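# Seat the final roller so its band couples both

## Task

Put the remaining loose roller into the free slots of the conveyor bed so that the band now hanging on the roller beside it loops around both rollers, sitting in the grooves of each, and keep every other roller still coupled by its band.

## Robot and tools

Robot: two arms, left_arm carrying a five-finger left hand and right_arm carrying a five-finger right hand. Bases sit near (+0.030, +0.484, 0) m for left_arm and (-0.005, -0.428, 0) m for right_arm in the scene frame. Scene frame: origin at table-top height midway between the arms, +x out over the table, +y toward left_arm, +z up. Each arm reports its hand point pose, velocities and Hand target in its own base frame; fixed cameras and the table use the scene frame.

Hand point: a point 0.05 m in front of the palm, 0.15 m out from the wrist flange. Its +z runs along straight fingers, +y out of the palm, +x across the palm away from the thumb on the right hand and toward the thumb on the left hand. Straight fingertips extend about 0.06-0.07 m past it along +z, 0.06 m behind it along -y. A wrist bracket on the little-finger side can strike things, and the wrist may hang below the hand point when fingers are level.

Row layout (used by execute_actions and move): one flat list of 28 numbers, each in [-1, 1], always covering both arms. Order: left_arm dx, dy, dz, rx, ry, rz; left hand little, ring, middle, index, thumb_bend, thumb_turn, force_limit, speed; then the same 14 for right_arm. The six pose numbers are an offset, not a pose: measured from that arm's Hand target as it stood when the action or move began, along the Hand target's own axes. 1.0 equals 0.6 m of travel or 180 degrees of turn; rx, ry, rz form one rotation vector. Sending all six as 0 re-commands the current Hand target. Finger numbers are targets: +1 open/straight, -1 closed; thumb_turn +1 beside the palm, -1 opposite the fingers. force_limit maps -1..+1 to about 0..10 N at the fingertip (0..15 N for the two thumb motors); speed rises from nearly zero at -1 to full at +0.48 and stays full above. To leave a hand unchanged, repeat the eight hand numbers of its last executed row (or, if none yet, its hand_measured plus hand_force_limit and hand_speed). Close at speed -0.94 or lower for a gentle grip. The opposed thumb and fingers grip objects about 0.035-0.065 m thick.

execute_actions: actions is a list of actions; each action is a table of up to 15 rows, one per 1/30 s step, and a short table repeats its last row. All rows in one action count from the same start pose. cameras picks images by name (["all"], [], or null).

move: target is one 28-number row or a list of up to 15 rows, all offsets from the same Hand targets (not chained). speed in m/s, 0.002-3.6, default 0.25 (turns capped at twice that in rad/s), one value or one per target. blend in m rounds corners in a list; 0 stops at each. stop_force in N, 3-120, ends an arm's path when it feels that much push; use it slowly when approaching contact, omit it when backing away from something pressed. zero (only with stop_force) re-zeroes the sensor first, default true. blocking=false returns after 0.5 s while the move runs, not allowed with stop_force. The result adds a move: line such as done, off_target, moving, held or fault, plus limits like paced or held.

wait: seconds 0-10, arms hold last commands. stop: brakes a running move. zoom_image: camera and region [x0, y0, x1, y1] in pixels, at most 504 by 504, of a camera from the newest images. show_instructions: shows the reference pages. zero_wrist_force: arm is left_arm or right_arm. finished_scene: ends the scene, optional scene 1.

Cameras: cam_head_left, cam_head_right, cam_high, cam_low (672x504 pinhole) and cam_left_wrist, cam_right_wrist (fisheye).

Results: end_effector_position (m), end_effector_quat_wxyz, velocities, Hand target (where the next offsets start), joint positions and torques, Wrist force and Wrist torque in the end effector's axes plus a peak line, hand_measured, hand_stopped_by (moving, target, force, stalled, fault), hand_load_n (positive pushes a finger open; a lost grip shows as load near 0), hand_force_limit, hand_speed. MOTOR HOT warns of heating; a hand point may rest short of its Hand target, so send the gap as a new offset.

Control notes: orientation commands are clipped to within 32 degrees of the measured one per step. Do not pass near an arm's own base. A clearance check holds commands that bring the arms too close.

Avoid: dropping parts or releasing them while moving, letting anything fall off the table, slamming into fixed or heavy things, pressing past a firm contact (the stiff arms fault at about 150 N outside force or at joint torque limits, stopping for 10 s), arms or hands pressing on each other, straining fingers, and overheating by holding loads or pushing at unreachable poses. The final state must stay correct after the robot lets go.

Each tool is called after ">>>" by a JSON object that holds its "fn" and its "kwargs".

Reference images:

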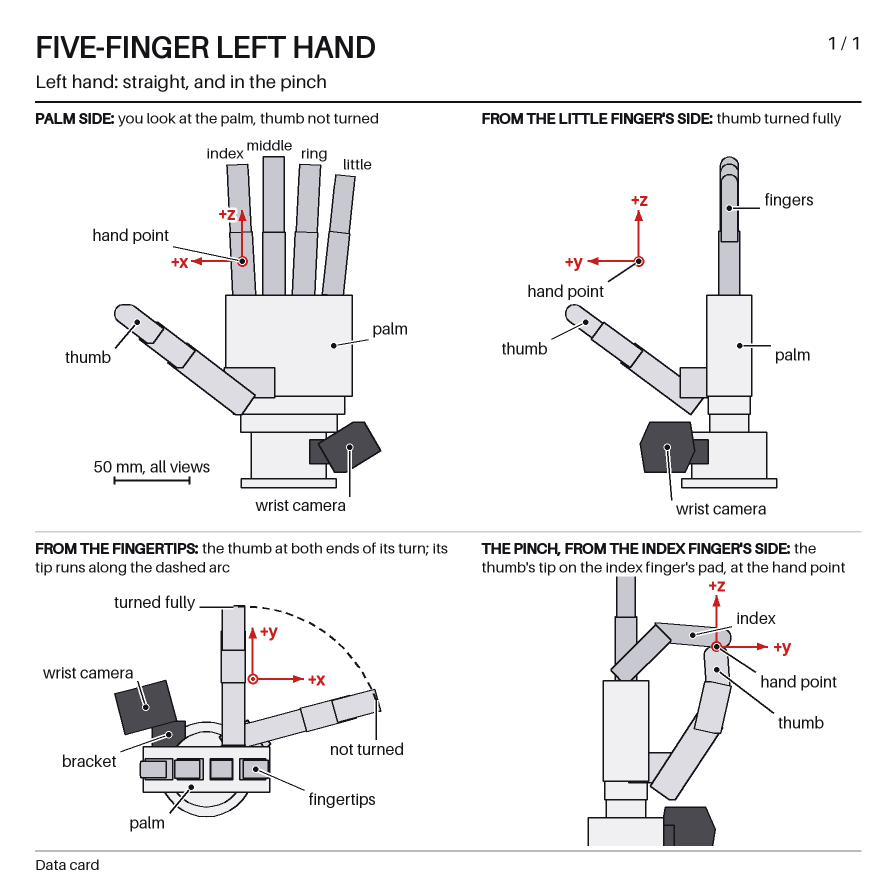

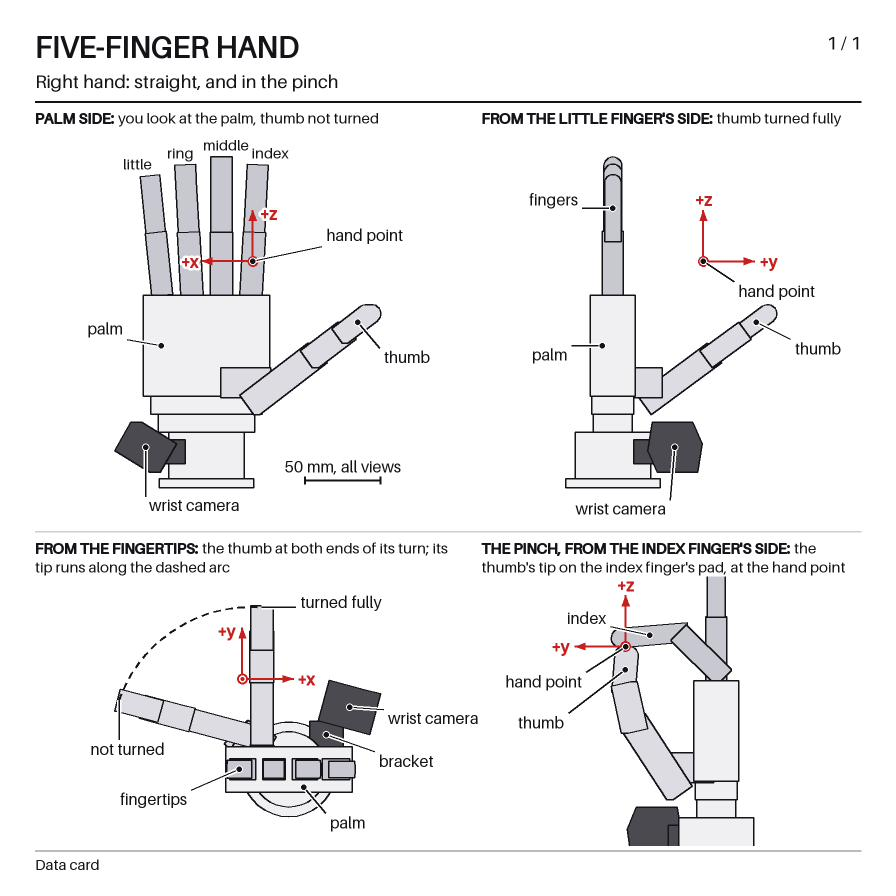

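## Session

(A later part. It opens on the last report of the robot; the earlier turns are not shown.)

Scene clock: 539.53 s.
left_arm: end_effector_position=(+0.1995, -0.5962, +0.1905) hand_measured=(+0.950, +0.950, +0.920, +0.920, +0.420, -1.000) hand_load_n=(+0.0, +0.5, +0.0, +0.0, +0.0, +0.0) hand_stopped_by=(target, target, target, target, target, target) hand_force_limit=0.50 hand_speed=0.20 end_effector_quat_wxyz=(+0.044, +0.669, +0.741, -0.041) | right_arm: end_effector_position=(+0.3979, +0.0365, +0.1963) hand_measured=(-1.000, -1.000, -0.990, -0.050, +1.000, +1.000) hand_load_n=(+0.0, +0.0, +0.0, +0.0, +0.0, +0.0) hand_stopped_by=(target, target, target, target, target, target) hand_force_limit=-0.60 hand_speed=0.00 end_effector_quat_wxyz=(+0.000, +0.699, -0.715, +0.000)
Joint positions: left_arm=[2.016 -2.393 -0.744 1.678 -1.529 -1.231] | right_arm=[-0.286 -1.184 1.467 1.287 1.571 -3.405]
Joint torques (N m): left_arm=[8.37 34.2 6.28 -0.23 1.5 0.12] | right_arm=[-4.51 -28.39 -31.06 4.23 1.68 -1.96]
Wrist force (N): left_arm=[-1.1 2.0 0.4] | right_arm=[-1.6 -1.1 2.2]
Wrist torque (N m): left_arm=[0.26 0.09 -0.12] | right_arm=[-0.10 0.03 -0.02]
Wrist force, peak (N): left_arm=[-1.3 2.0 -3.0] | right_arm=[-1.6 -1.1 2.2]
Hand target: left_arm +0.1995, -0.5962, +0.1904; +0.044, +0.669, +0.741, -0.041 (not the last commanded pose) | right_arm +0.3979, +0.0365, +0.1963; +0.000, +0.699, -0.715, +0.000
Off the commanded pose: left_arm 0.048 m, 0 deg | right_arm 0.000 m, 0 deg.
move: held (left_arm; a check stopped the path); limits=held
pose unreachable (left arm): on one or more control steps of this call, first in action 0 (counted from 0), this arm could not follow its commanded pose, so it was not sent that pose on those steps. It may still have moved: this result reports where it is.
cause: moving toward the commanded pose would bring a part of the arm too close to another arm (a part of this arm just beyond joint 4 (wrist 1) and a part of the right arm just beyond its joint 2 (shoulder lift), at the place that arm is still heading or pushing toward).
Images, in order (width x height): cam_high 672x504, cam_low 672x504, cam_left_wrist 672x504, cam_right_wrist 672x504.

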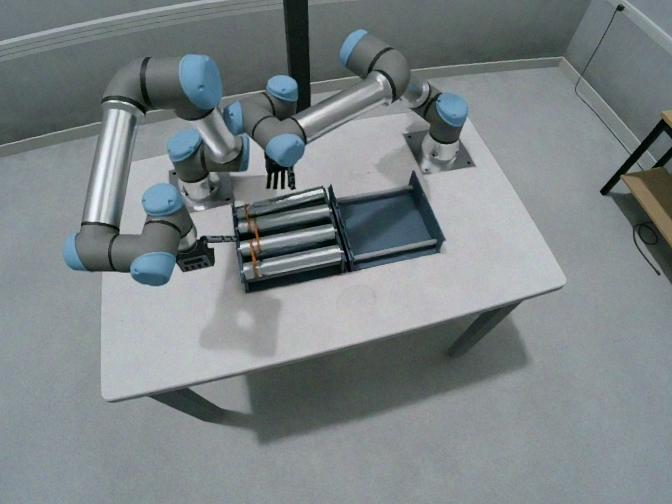

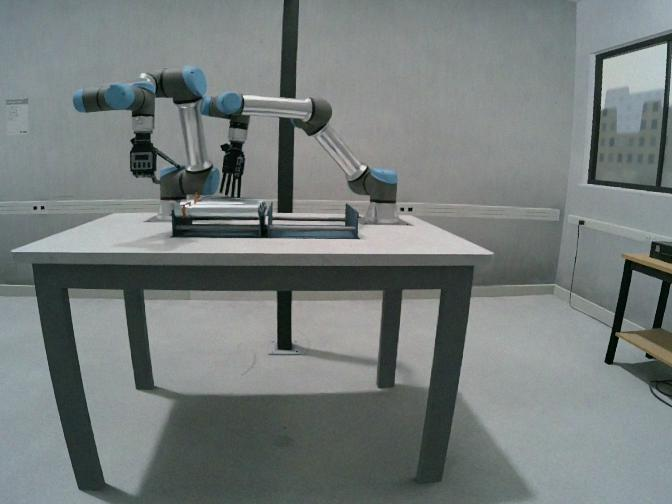

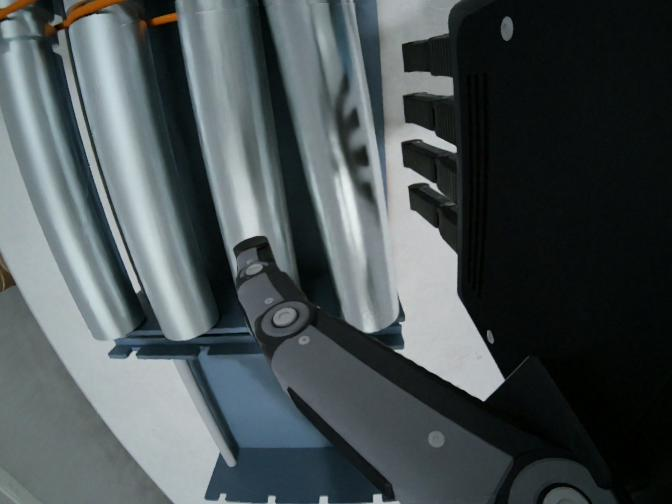

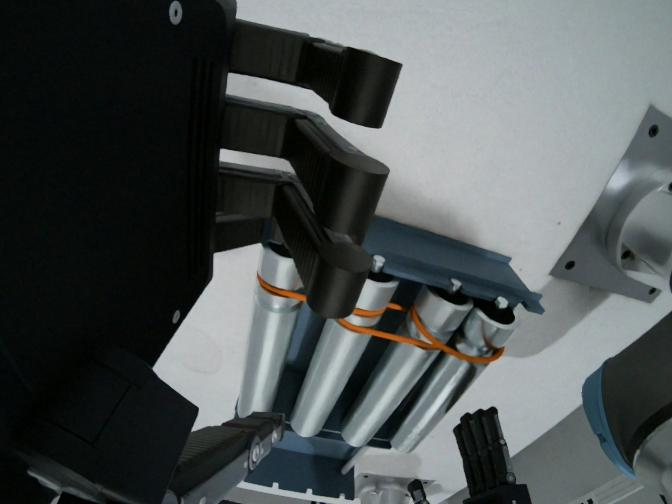

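>>> {"fn": "move", "kwargs": {"target": [0.247,0.0224,-0.030,0,0,0,0.95,0.95,0.92,0.92,0.42,-1,0.5,0.2,0,0,0,0,0,0,-1,-1,-0.99,-0.05,1,1,-0.6,0], "speed": 0.15, "cameras": ["cam_right_wrist","cam_left_wrist"]}}

Scene clock: 541.30 s.
left_arm: end_effector_position=(+0.1976, -0.4464, +0.1905) hand_measured=(+0.950, +0.950, +0.920, +0.920, +0.420, -1.000) hand_load_n=(+0.0, +0.0, +0.0, +0.0, +0.0, +0.0) hand_stopped_by=(target, target, target, target, target, target) hand_force_limit=0.50 hand_speed=0.20 end_effector_quat_wxyz=(+0.044, +0.669, +0.741, -0.041) | right_arm: end_effector_position=(+0.3979, +0.0365, +0.1963) hand_measured=(-1.000, -1.000, -0.990, -0.050, +1.000, +1.000) hand_load_n=(+0.0, +0.0, +0.0, +0.0, +0.0, +0.0) hand_stopped_by=(target, target, target, target, target, target) hand_force_limit=-0.60 hand_speed=0.00 end_effector_quat_wxyz=(+0.000, +0.699, -0.715, +0.000)
Joint positions: left_arm=[2.152 -1.992 -1.4 1.927 -1.514 -1.095] | right_arm=[-0.286 -1.184 1.467 1.287 1.571 -3.405]
Joint torques (N m): left_arm=[12.25 42.67 4.59 -0.53 2.88 2.03] | right_arm=[-3.84 -28.54 -30.91 4.07 1.66 -1.95]
Wrist force (N): left_arm=[-1.1 2.1 0.6] | right_arm=[-1.0 -0.9 1.8]
Wrist torque (N m): left_arm=[0.27 0.13 -0.11] | right_arm=[-0.04 -0.05 0.03]
Wrist force, peak (N): left_arm=[-1.3 2.5 0.8] | right_arm=[-1.6 -1.1 2.1]
Hand target: left_arm +0.1976, -0.4463, +0.1905; +0.044, +0.669, +0.741, -0.041 | right_arm +0.3979, +0.0365, +0.1963; +0.000, +0.699, -0.715, +0.000
Off the commanded pose: left_arm 0.000 m, 0 deg | right_arm 0.000 m, 0 deg.
move: done
Images, in order (width x height): cam_left_wrist 672x504, cam_right_wrist 672x504.

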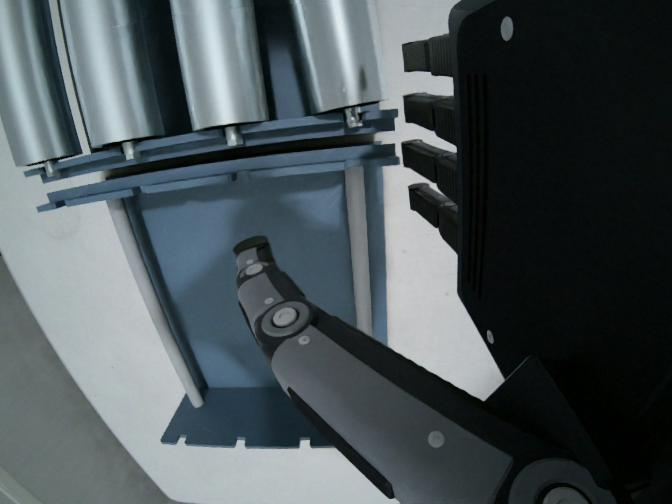

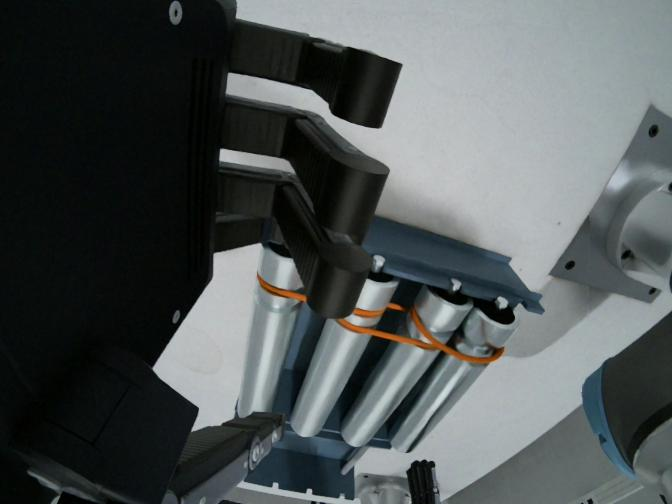

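Now the left wrist sees the +y ends nicely.

>>> {"fn": "zoom_image", "kwargs": {"camera": "cam_left_wrist", "region": [270, 60, 410, 165]}}

>>> {"fn": "zoom_image", "kwargs": {"camera": "cam_right_wrist", "region": [380, 260, 530, 410]}}

Scaled by 3.600 from the camera's 672x504 image, which has a finer 960x720 frame.

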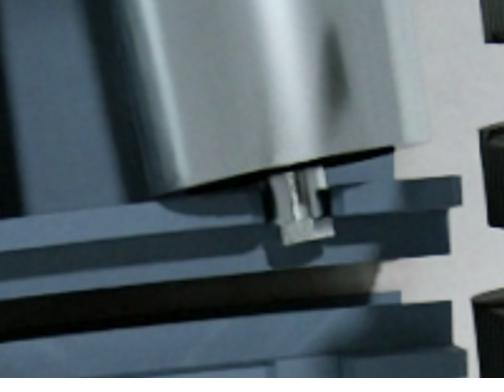

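Scaled by 3.360 from the camera's 672x504 image, which has a finer 960x720 frame.

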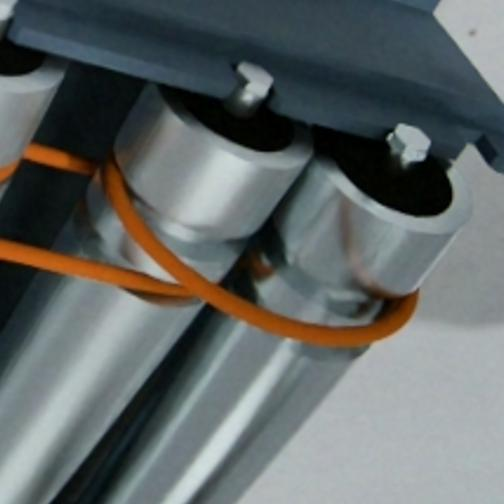

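>>> {"fn": "move", "kwargs": {"target": [0,0,0,0,0,0,0.95,0.95,0.92,0.92,0.42,-1,0.5,0.2,-0.1321,0.3329,-0.0062,0,0,0,-1,-1,-0.99,1,1,-1,-0.6,0], "speed": 0.12, "cameras": ["cam_right_wrist","cam_high","cam_low"]}}

Scene clock: 544.63 s.
left_arm: end_effector_position=(+0.1976, -0.4463, +0.1905) hand_measured=(+0.950, +0.950, +0.920, +0.920, +0.420, -1.000) hand_load_n=(+0.0, +0.0, +0.0, +0.0, +0.5, +0.0) hand_stopped_by=(target, target, target, target, target, target) hand_force_limit=0.50 hand_speed=0.20 end_effector_quat_wxyz=(+0.044, +0.669, +0.741, -0.041) | right_arm: end_effector_position=(+0.2001, +0.1203, +0.1998) hand_measured=(-1.000, -1.000, -0.990, +1.000, +1.000, -1.000) hand_load_n=(+0.0, +0.0, +0.0, +0.0, -0.5, +0.0) hand_stopped_by=(target, target, target, target, target, target) hand_force_limit=-0.60 hand_speed=0.00 end_effector_quat_wxyz=(+0.000, +0.699, -0.715, +0.000)
Joint positions: left_arm=[2.152 -1.992 -1.4 1.927 -1.514 -1.095] | right_arm=[-0.181 -1.639 1.994 1.215 1.571 -3.299]
Joint torques (N m): left_arm=[12.91 43.87 6.01 -0.2 2.92 1.98] | right_arm=[11.24 -21.47 -4.54 4.08 0.5 2.94]
Wrist force (N): left_arm=[-1.0 2.3 0.6] | right_arm=[-1.3 -1.0 2.1]
Wrist torque (N m): left_arm=[0.29 0.11 -0.11] | right_arm=[-0.07 -0.03 -0.12]
Wrist force, peak (N): left_arm=[-1.3 2.4 0.7] | right_arm=[-1.5 -1.3 2.1]
Hand target: left_arm +0.1976, -0.4463, +0.1905; +0.044, +0.669, +0.741, -0.041 | right_arm +0.2000, +0.1204, +0.1998; +0.000, +0.699, -0.715, +0.000
Off the commanded pose: left_arm 0.000 m, 0 deg | right_arm 0.000 m, 0 deg.
move: done
Images, in order (width x height): cam_high 672x504, cam_low 672x504, cam_right_wrist 672x504.

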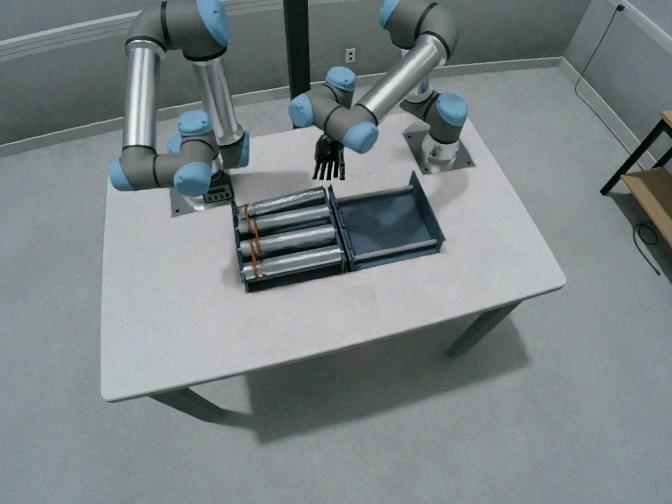

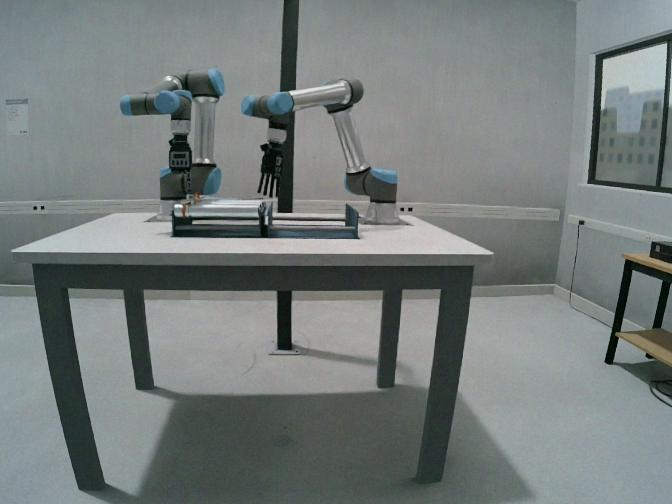

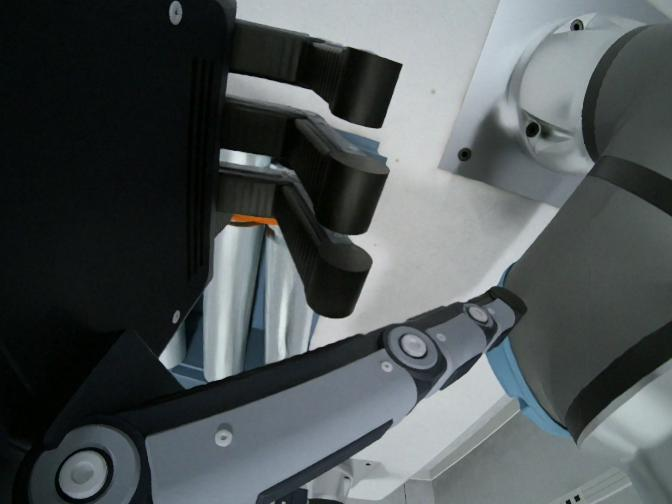

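>>> {"fn": "zoom_image", "kwargs": {"camera": "cam_high", "region": [205, 160, 295, 240]}}

>>> {"fn": "zoom_image", "kwargs": {"camera": "cam_low", "region": [156, 165, 226, 225]}}

Scaled by 5.600 from the camera's 672x504 image, which has a finer 960x720 frame.

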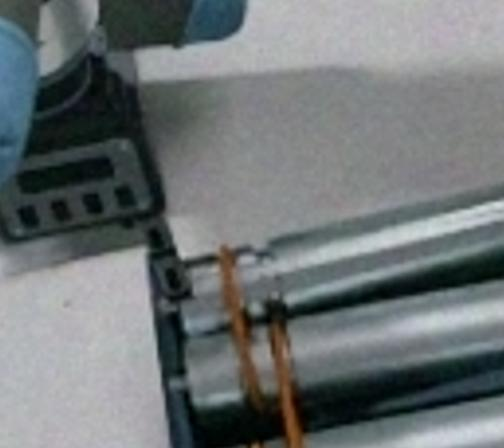

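Scaled by 7.200 from the camera's 672x504 image, which has a finer 960x720 frame.

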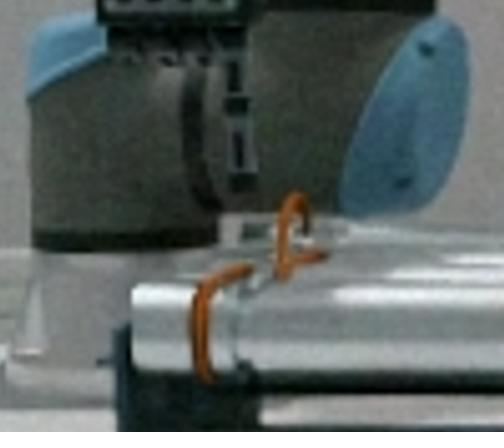

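>>> {"fn": "move", "kwargs": {"target": [0,0,0,0,0,0,0.95,0.95,0.92,0.92,0.42,-1,0.5,0.2,0,0,0.0613,0,0,0,-1,-1,-0.99,1,1,-1,-0.6,0], "speed": 0.03, "stop_force": 4, "cameras": ["cam_high","cam_low"]}}

Scene clock: 547.57 s.
left_arm: end_effector_position=(+0.1976, -0.4463, +0.1905) hand_measured=(+0.950, +0.950, +0.920, +0.920, +0.420, -1.000) hand_load_n=(+0.0, +0.0, +0.0, +0.5, +0.0, +0.0) hand_stopped_by=(target, target, target, target, target, target) hand_force_limit=0.50 hand_speed=0.20 end_effector_quat_wxyz=(+0.044, +0.669, +0.741, -0.041) | right_arm: end_effector_position=(+0.2000, +0.1204, +0.1632) hand_measured=(-1.000, -1.000, -0.990, +1.000, +1.000, -1.000) hand_load_n=(+0.0, +0.0, +0.5, -0.5, +0.0, +0.0) hand_stopped_by=(target, target, target, target, target, target) hand_force_limit=-0.60 hand_speed=0.00 end_effector_quat_wxyz=(+0.000, +0.699, -0.715, +0.000)
Joint positions: left_arm=[2.152 -1.992 -1.4 1.927 -1.514 -1.095] | right_arm=[-0.181 -1.601 2.06 1.111 1.571 -3.299]
Joint torques (N m): left_arm=[12.42 44.36 5.3 -0.39 3.25 1.92] | right_arm=[9.47 -21.04 -27.13 3.71 1.37 2.74]
Wrist force (N): left_arm=[-1.4 2.1 0.7] | right_arm=[0.0 -0.6 -2.0]
Wrist torque (N m): left_arm=[0.26 0.17 -0.13] | right_arm=[0.16 -0.01 -0.04]
Wrist force, peak (N): left_arm=[-1.5 2.5 0.5] | right_arm=[0.1 -4.4 0.9]
Hand target: left_arm +0.1976, -0.4463, +0.1905; +0.044, +0.669, +0.741, -0.041 | right_arm +0.2000, +0.1204, +0.1633; +0.000, +0.699, -0.715, +0.000
Off the commanded pose: left_arm 0.000 m, 0 deg | right_arm 0.000 m, 0 deg.
move: contact (right_arm)
Images, in order (width x height): cam_high 672x504, cam_low 672x504.

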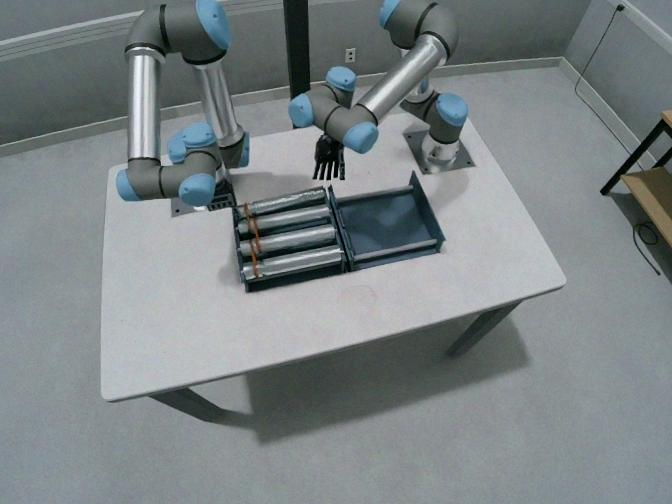

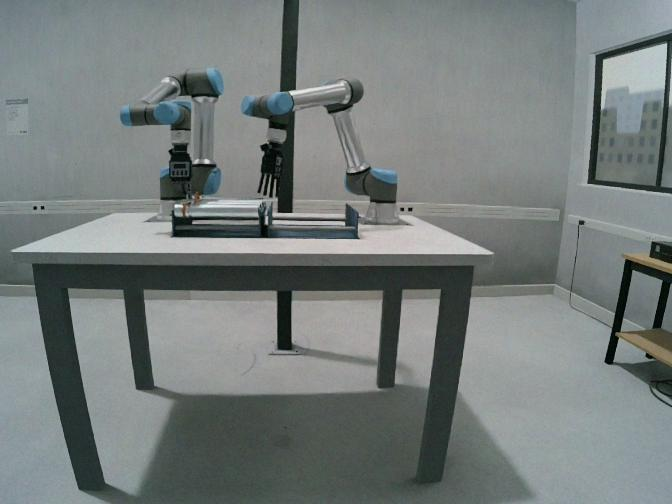

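>>> {"fn": "zoom_image", "kwargs": {"camera": "cam_high", "region": [215, 165, 285, 225]}}

>>> {"fn": "zoom_image", "kwargs": {"camera": "cam_low", "region": [166, 175, 226, 225]}}

Scaled by 7.200 from the camera's 672x504 image, which has a finer 960x720 frame.

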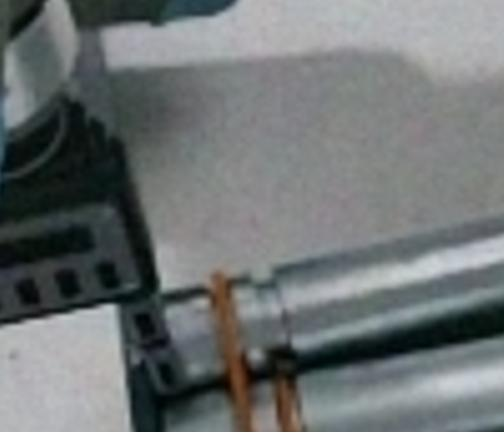

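Scaled by 8.400 from the camera's 672x504 image, which has a finer 960x720 frame.

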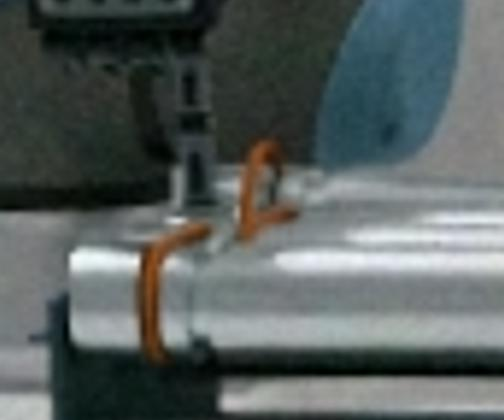

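>>> {"fn": "move", "kwargs": {"target": [0,0,0,0,0,0,0.95,0.95,0.92,0.92,0.42,-1,0.5,0.2,-0.0007,0.0333,0,0,0,0,-1,-1,-0.99,1,1,-1,-0.6,0], "speed": 0.02, "stop_force": 14, "cameras": ["cam_high","cam_low"]}}

Scene clock: 549.77 s.
left_arm: end_effector_position=(+0.1976, -0.4463, +0.1905) hand_measured=(+0.950, +0.950, +0.920, +0.920, +0.420, -1.000) hand_load_n=(+0.0, +0.0, +0.0, +0.0, +0.0, +0.0) hand_stopped_by=(target, target, target, target, target, target) hand_force_limit=0.50 hand_speed=0.20 end_effector_quat_wxyz=(+0.044, +0.669, +0.741, -0.041) | right_arm: end_effector_position=(+0.1801, +0.1212, +0.1633) hand_measured=(-1.000, -1.000, -0.990, +1.000, +1.000, -1.000) hand_load_n=(+0.0, +0.0, +0.0, +1.5, +0.0, +0.0) hand_stopped_by=(target, target, target, target, target, target) hand_force_limit=-0.60 hand_speed=0.00 end_effector_quat_wxyz=(+0.000, +0.699, -0.715, +0.000)
Joint positions: left_arm=[2.152 -1.992 -1.4 1.927 -1.514 -1.095] | right_arm=[-0.193 -1.653 2.108 1.115 1.571 -3.312]
Joint torques (N m): left_arm=[11.99 43.33 4.99 -0.64 2.89 2.05] | right_arm=[-7.66 -17.89 3.05 7.4 -2.27 -3.22]
Wrist force (N): left_arm=[-1.2 2.1 0.5] | right_arm=[4.0 -14.0 0.0]
Wrist torque (N m): left_arm=[0.27 0.14 -0.12] | right_arm=[0.27 0.23 0.22]
Wrist force, peak (N): left_arm=[-1.1 2.4 0.7] | right_arm=[4.3 -13.9 -0.3]
Hand target: left_arm +0.1976, -0.4463, +0.1905; +0.044, +0.669, +0.741, -0.041 | right_arm +0.1801, +0.1212, +0.1633; +0.000, +0.699, -0.715, +0.000
Off the commanded pose: left_arm 0.000 m, 0 deg | right_arm 0.000 m, 0 deg.
move: done
Images, in order (width x height): cam_high 672x504, cam_low 672x504.

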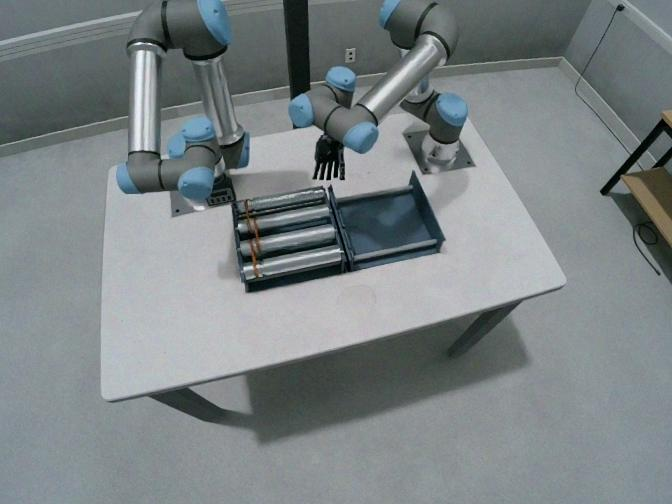

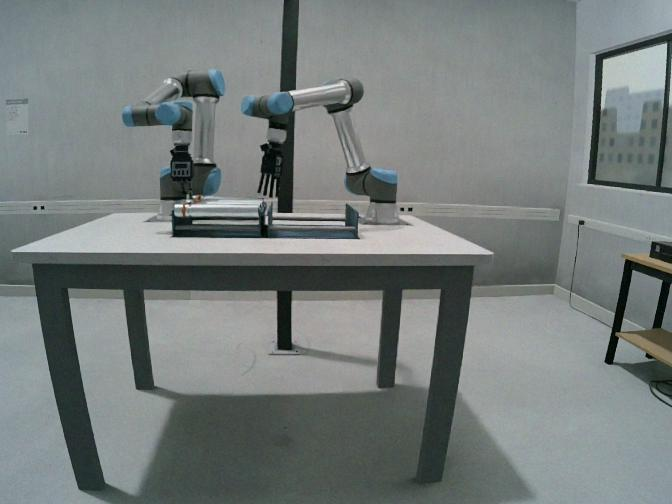

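>>> {"fn": "zoom_image", "kwargs": {"camera": "cam_high", "region": [215, 165, 285, 225]}}

>>> {"fn": "zoom_image", "kwargs": {"camera": "cam_low", "region": [166, 175, 226, 225]}}

Scaled by 7.200 from the camera's 672x504 image, which has a finer 960x720 frame.

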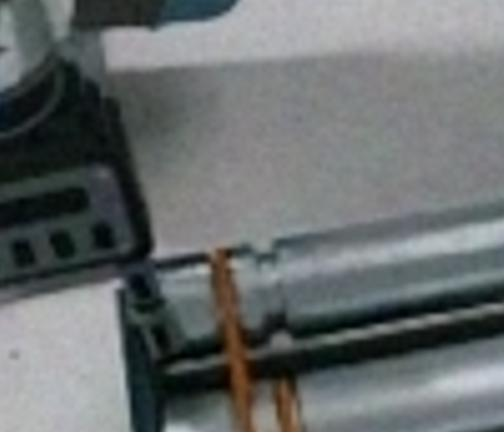

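Scaled by 8.400 from the camera's 672x504 image, which has a finer 960x720 frame.

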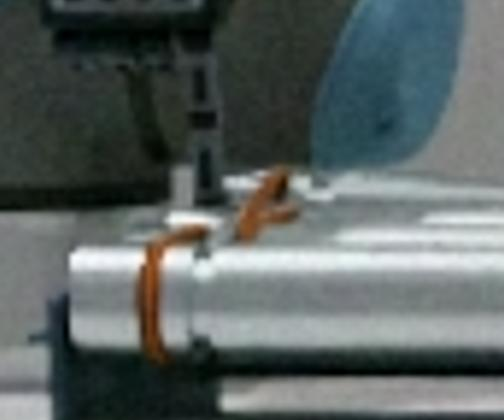

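>>> {"fn": "move", "kwargs": {"target": [0,0,0,0,0,0,0.95,0.95,0.92,0.92,0.42,-1,0.5,0.2,-0.00015,0.0067,0,0,0,0,-1,-1,-0.99,1,1,-1,-0.6,0], "speed": 0.01, "stop_force": 8, "cameras": ["cam_high","cam_low"]}}

>>> {"fn": "zoom_image", "kwargs": {"camera": "cam_high", "region": [215, 165, 285, 225]}}

>>> {"fn": "zoom_image", "kwargs": {"camera": "cam_low", "region": [166, 175, 226, 225]}}

Scene clock: 551.40 s.
left_arm: end_effector_position=(+0.1976, -0.4463, +0.1905) hand_measured=(+0.950, +0.950, +0.920, +0.920, +0.420, -1.000) hand_load_n=(+0.0, +0.0, +0.0, +0.0, +0.0, +0.0) hand_stopped_by=(target, target, target, target, target, target) hand_force_limit=0.50 hand_speed=0.20 end_effector_quat_wxyz=(+0.044, +0.669, +0.741, -0.041) | right_arm: end_effector_position=(+0.1760, +0.1214, +0.1632) hand_measured=(-1.000, -1.000, -0.990, +1.000, +1.000, -1.000) hand_load_n=(+0.0, +0.0, +0.0, +2.0, +0.0, +0.0) hand_stopped_by=(target, target, target, target, target, target) hand_force_limit=-0.60 hand_speed=0.00 end_effector_quat_wxyz=(+0.000, +0.699, -0.715, +0.000)
Joint positions: left_arm=[2.152 -1.992 -1.4 1.927 -1.514 -1.095] | right_arm=[-0.196 -1.663 2.118 1.116 1.571 -3.314]
Joint torques (N m): left_arm=[11.54 44.9 5.46 -0.41 2.84 2.13] | right_arm=[-7.26 -17.41 4.19 7.61 -1.94 -3.31]
Wrist force (N): left_arm=[-1.3 2.3 0.6] | right_arm=[6.2 -15.0 -1.4]
Wrist torque (N m): left_arm=[0.30 0.15 -0.13] | right_arm=[0.39 0.28 0.35]
Wrist force, peak (N): left_arm=[-1.3 2.5 0.6] | right_arm=[6.0 -16.0 -0.8]
Hand target: left_arm +0.1976, -0.4463, +0.1905; +0.044, +0.669, +0.741, -0.041 | right_arm +0.1760, +0.1214, +0.1632; +0.000, +0.699, -0.715, +0.000
Off the commanded pose: left_arm 0.000 m, 0 deg | right_arm 0.000 m, 0 deg.
move: done
Images, in order (width x height): cam_high 672x504, cam_low 672x504.

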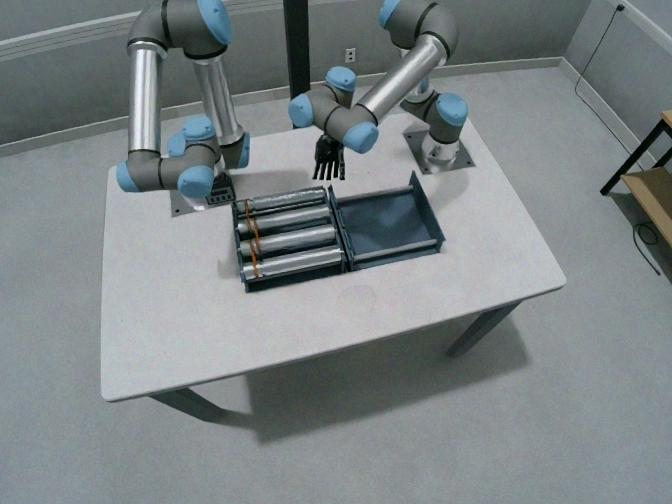

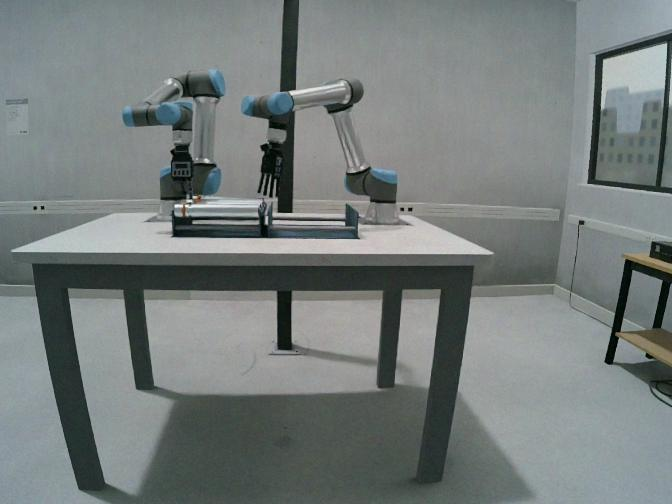

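Scaled by 7.200 from the camera's 672x504 image, which has a finer 960x720 frame.

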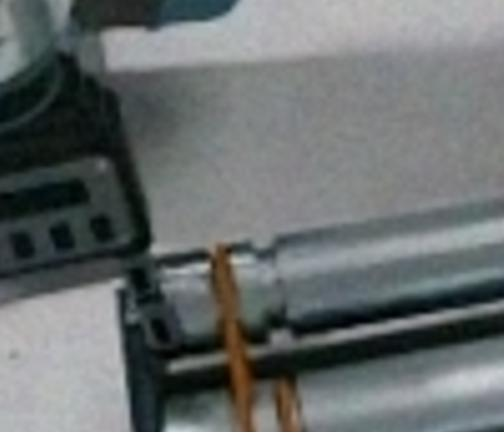

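Scaled by 8.400 from the camera's 672x504 image, which has a finer 960x720 frame.

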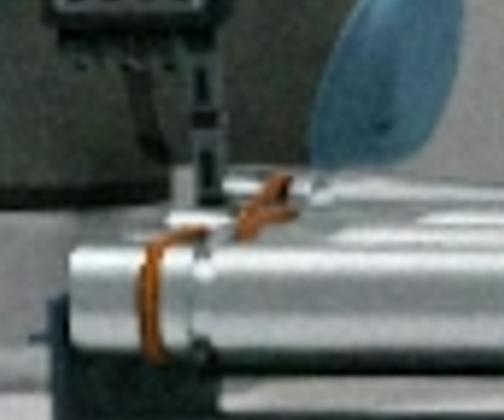

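>>> {"fn": "wait", "kwargs": {"seconds": 0, "cameras": ["cam_head_left","cam_head_right"]}}

Scene clock: 551.77 s.
left_arm: end_effector_position=(+0.1976, -0.4463, +0.1905) hand_measured=(+0.950, +0.950, +0.920, +0.920, +0.420, -1.000) hand_load_n=(+0.0, +0.0, +0.0, +0.0, +0.0, +0.0) hand_stopped_by=(target, target, target, target, target, target) hand_force_limit=0.50 hand_speed=0.20 end_effector_quat_wxyz=(+0.044, +0.669, +0.741, -0.041) | right_arm: end_effector_position=(+0.1760, +0.1214, +0.1632) hand_measured=(-1.000, -1.000, -0.990, +1.000, +1.000, -1.000) hand_load_n=(+0.0, +0.0, +0.0, +1.5, +0.0, +0.0) hand_stopped_by=(target, target, target, target, target, target) hand_force_limit=-0.60 hand_speed=0.00 end_effector_quat_wxyz=(+0.000, +0.699, -0.715, +0.000)
Joint positions: left_arm=[2.152 -1.992 -1.4 1.927 -1.514 -1.095] | right_arm=[-0.196 -1.663 2.118 1.116 1.571 -3.314]
Joint torques (N m): left_arm=[11.66 42.77 7.21 -0.37 2.89 2.15] | right_arm=[-7.38 -17.85 4.55 7.74 -2.01 -3.33]
Wrist force (N): left_arm=[-1.5 2.1 0.4] | right_arm=[5.9 -15.1 -1.6]
Wrist torque (N m): left_arm=[0.28 0.18 -0.14] | right_arm=[0.40 0.33 0.34]
Wrist force, peak (N): left_arm=[-1.1 2.4 0.5] | right_arm=[6.3 -15.3 -1.5]
Hand target: left_arm +0.1976, -0.4463, +0.1905; +0.044, +0.669, +0.741, -0.041 | right_arm +0.1760, +0.1214, +0.1632; +0.000, +0.699, -0.715, +0.000
Off the commanded pose: left_arm 0.000 m, 0 deg | right_arm 0.000 m, 0 deg.
Images, in order (width x height): cam_head_left 672x504, cam_head_right 672x504.

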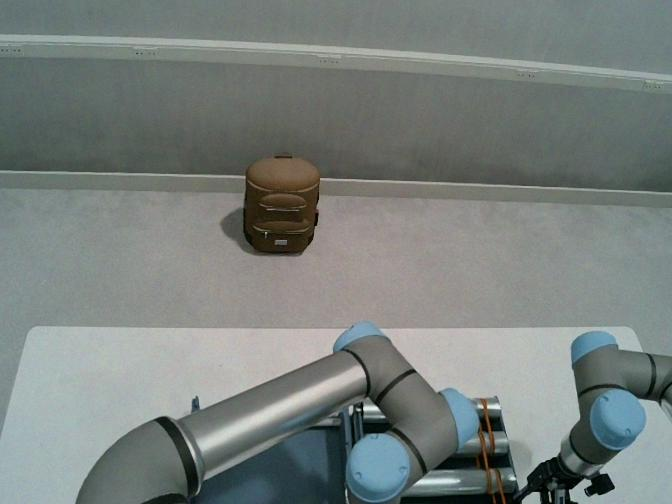

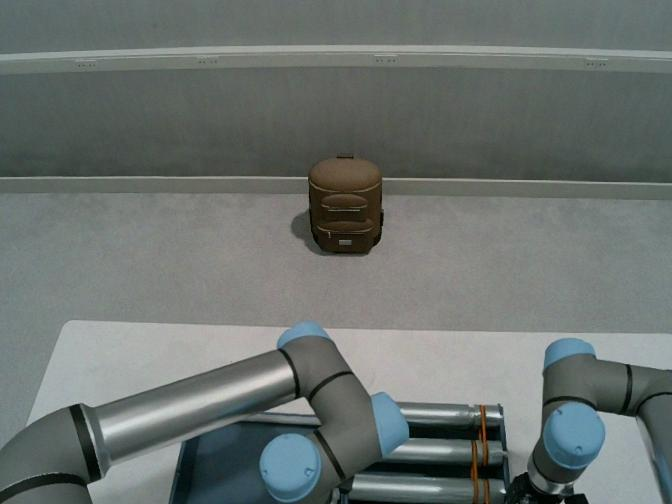

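>>> {"fn": "move", "kwargs": {"target": [0,0,0,0,0,0,0.95,0.95,0.92,0.92,0.42,-1,0.5,0.2,0.0006,0.0042,0,0,0,0,-1,-1,-0.99,1,1,-1,-0.6,0], "speed": 0.01, "stop_force": 8}}

Scene clock: 553.23 s.
left_arm: end_effector_position=(+0.1976, -0.4463, +0.1905) hand_measured=(+0.950, +0.950, +0.920, +0.920, +0.420, -1.000) hand_load_n=(+0.0, +0.0, +0.5, +0.0, +0.0, +0.0) hand_stopped_by=(target, target, target, target, target, target) hand_force_limit=0.50 hand_speed=0.20 end_effector_quat_wxyz=(+0.044, +0.669, +0.741, -0.041) | right_arm: end_effector_position=(+0.1735, +0.1211, +0.1632) hand_measured=(-1.000, -1.000, -0.990, +1.000, +1.000, -1.000) hand_load_n=(+0.0, +0.0, +0.0, +2.0, +0.0, +0.0) hand_stopped_by=(target, target, target, target, target, target) hand_force_limit=-0.60 hand_speed=0.00 end_effector_quat_wxyz=(+0.000, +0.699, -0.715, +0.000)
Joint positions: left_arm=[2.152 -1.992 -1.4 1.927 -1.514 -1.095] | right_arm=[-0.2 -1.671 2.124 1.117 1.571 -3.318]
Joint torques (N m): left_arm=[12.24 43.16 6.07 -0.22 3.08 1.99] | right_arm=[-7.61 -16.46 5.06 7.49 -1.14 -3.37]
Wrist force (N): left_arm=[-1.3 2.1 0.7] | right_arm=[2.1 -16.0 -3.5]
Wrist torque (N m): left_arm=[0.25 0.17 -0.13] | right_arm=[0.53 0.06 0.13]
Wrist force, peak (N): left_arm=[-1.3 2.4 0.7] | right_arm=[2.2 -16.2 -3.7]
Hand target: left_arm +0.1976, -0.4463, +0.1905; +0.044, +0.669, +0.741, -0.041 | right_arm +0.1735, +0.1211, +0.1632; +0.000, +0.699, -0.715, +0.000
Off the commanded pose: left_arm 0.000 m, 0 deg | right_arm 0.000 m, 0 deg.
move: done

>>> {"fn": "move", "kwargs": {"target": [0,0,0,0,0,0,0.95,0.95,0.92,0.92,0.42,-1,0.5,0.2,0,0,0.005,0,0,0,-1,-1,-0.99,1,1,-1,-0.6,0], "speed": 0.01, "stop_force": 12, "cameras": ["cam_low","cam_high"]}}

>>> {"fn": "zoom_image", "kwargs": {"camera": "cam_high", "region": [215, 165, 285, 225]}}

>>> {"fn": "zoom_image", "kwargs": {"camera": "cam_low", "region": [166, 175, 226, 225]}}

Scene clock: 554.60 s.
left_arm: end_effector_position=(+0.1976, -0.4463, +0.1905) hand_measured=(+0.950, +0.950, +0.920, +0.920, +0.420, -1.000) hand_load_n=(+0.0, +0.0, +0.0, +0.0, +0.0, +0.0) hand_stopped_by=(target, target, target, target, target, target) hand_force_limit=0.50 hand_speed=0.20 end_effector_quat_wxyz=(+0.044, +0.669, +0.741, -0.041) | right_arm: end_effector_position=(+0.1735, +0.1211, +0.1602) hand_measured=(-1.000, -1.000, -0.990, +1.000, +1.000, -1.000) hand_load_n=(+0.0, +0.0, -0.5, +1.5, +0.0, +0.0) hand_stopped_by=(target, target, target, target, target, target) hand_force_limit=-0.60 hand_speed=0.00 end_effector_quat_wxyz=(+0.000, +0.699, -0.715, +0.000)
Joint positions: left_arm=[2.152 -1.992 -1.4 1.927 -1.514 -1.095] | right_arm=[-0.2 -1.667 2.129 1.108 1.571 -3.318]
Joint torques (N m): left_arm=[12.55 44.06 5.69 -0.58 2.81 1.96] | right_arm=[-6.38 -4.16 3.06 3.55 -0.35 -2.94]
Wrist force (N): left_arm=[-1.3 2.1 0.2] | right_arm=[4.4 -11.1 -2.0]
Wrist torque (N m): left_arm=[0.28 0.14 -0.12] | right_arm=[0.33 0.21 0.27]
Wrist force, peak (N): left_arm=[-1.4 2.4 0.4] | right_arm=[2.0 -16.2 -3.2]
Hand target: left_arm +0.1976, -0.4463, +0.1905; +0.044, +0.669, +0.741, -0.041 | right_arm +0.1735, +0.1211, +0.1602; +0.000, +0.699, -0.715, +0.000
Off the commanded pose: left_arm 0.000 m, 0 deg | right_arm 0.000 m, 0 deg.
move: done
Images, in order (width x height): cam_high 672x504, cam_low 672x504.

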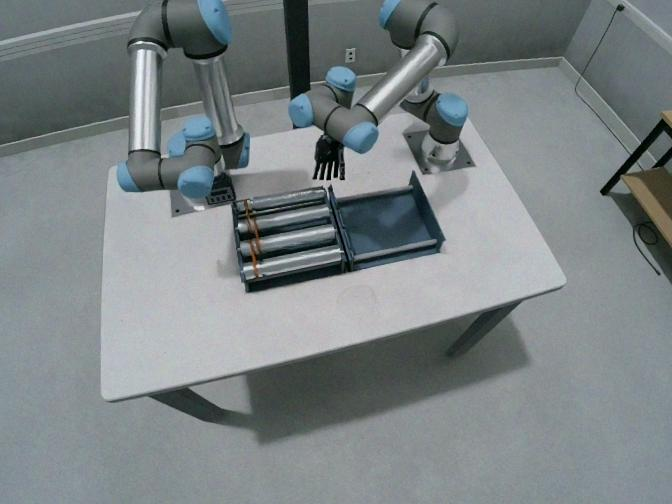

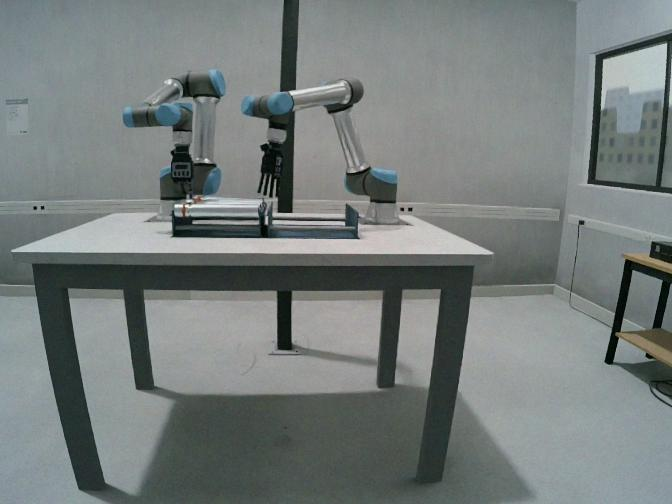

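Scaled by 7.200 from the camera's 672x504 image, which has a finer 960x720 frame.

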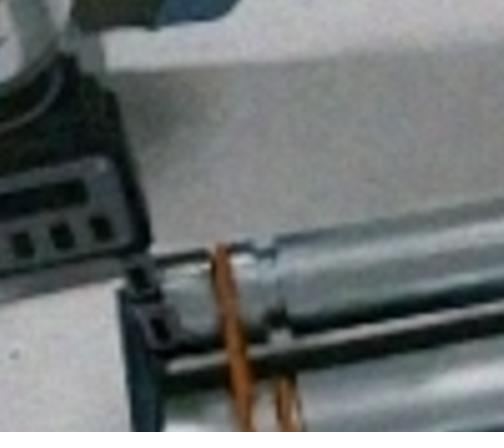

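Scaled by 8.400 from the camera's 672x504 image, which has a finer 960x720 frame.

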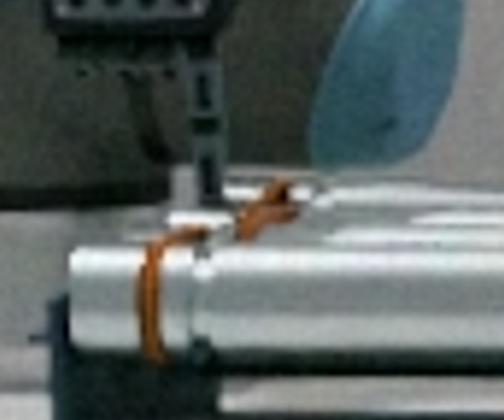

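>>> {"fn": "move", "kwargs": {"target": [0,0,0,0,0,0,0.95,0.95,0.92,0.92,0.42,-1,0.5,0.2,0,0,0.005,0,0,0,-1,-1,-0.99,1,1,-1,-0.6,0], "speed": 0.01, "stop_force": 10, "cameras": ["cam_low","cam_high"]}}

>>> {"fn": "zoom_image", "kwargs": {"camera": "cam_high", "region": [215, 165, 285, 225]}}

>>> {"fn": "zoom_image", "kwargs": {"camera": "cam_low", "region": [166, 175, 226, 225]}}

Scene clock: 556.20 s.
left_arm: end_effector_position=(+0.1976, -0.4463, +0.1905) hand_measured=(+0.950, +0.950, +0.920, +0.920, +0.420, -1.000) hand_load_n=(+0.0, +0.0, +0.0, +0.0, +0.0, +0.0) hand_stopped_by=(target, target, target, target, target, target) hand_force_limit=0.50 hand_speed=0.20 end_effector_quat_wxyz=(+0.044, +0.669, +0.741, -0.041) | right_arm: end_effector_position=(+0.1735, +0.1211, +0.1572) hand_measured=(-1.000, -1.000, -0.990, +1.000, +1.000, -1.000) hand_load_n=(+0.0, +0.0, +0.0, +0.0, +0.0, +0.0) hand_stopped_by=(target, target, target, target, target, target) hand_force_limit=-0.60 hand_speed=0.00 end_effector_quat_wxyz=(+0.000, +0.699, -0.715, +0.000)
Joint positions: left_arm=[2.152 -1.992 -1.4 1.927 -1.514 -1.095] | right_arm=[-0.2 -1.663 2.135 1.099 1.571 -3.318]
Joint torques (N m): left_arm=[12.59 43.53 5.82 -0.62 2.86 1.91] | right_arm=[-4.08 -4.91 -2.94 1.16 0.59 -2.16]
Wrist force (N): left_arm=[-1.1 2.3 0.6] | right_arm=[-1.2 -0.8 2.1]
Wrist torque (N m): left_arm=[0.29 0.12 -0.11] | right_arm=[-0.06 -0.04 0.01]
Wrist force, peak (N): left_arm=[-1.4 2.5 0.4] | right_arm=[4.5 -11.3 -2.2]
Hand target: left_arm +0.1976, -0.4463, +0.1905; +0.044, +0.669, +0.741, -0.041 | right_arm +0.1735, +0.1211, +0.1572; +0.000, +0.699, -0.715, +0.000
Off the commanded pose: left_arm 0.000 m, 0 deg | right_arm 0.000 m, 0 deg.
move: done
Images, in order (width x height): cam_high 672x504, cam_low 672x504.

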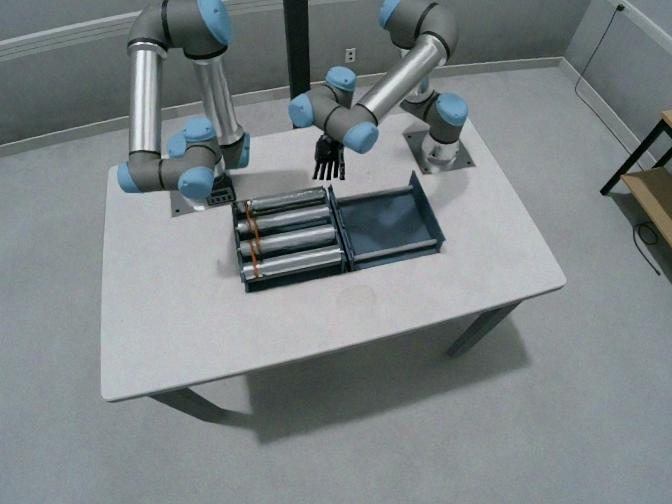

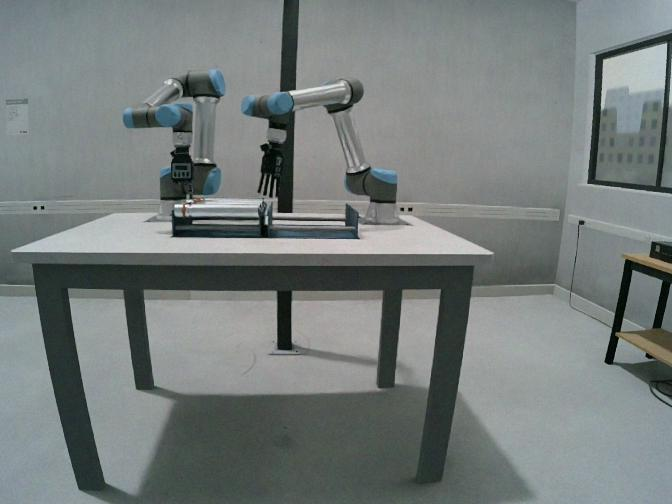

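Scaled by 7.200 from the camera's 672x504 image, which has a finer 960x720 frame.

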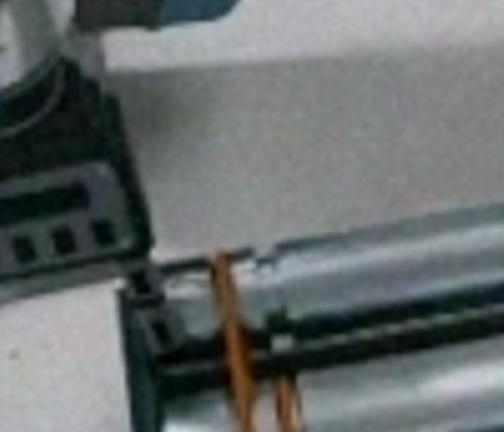

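Scaled by 8.400 from the camera's 672x504 image, which has a finer 960x720 frame.

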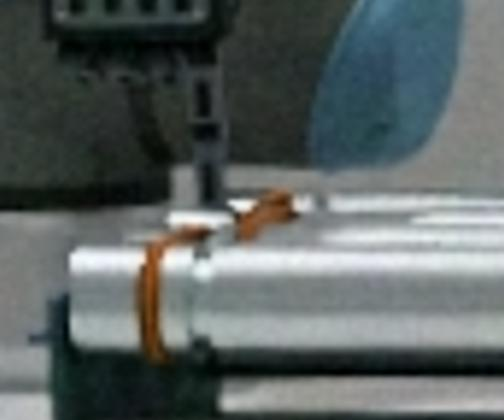

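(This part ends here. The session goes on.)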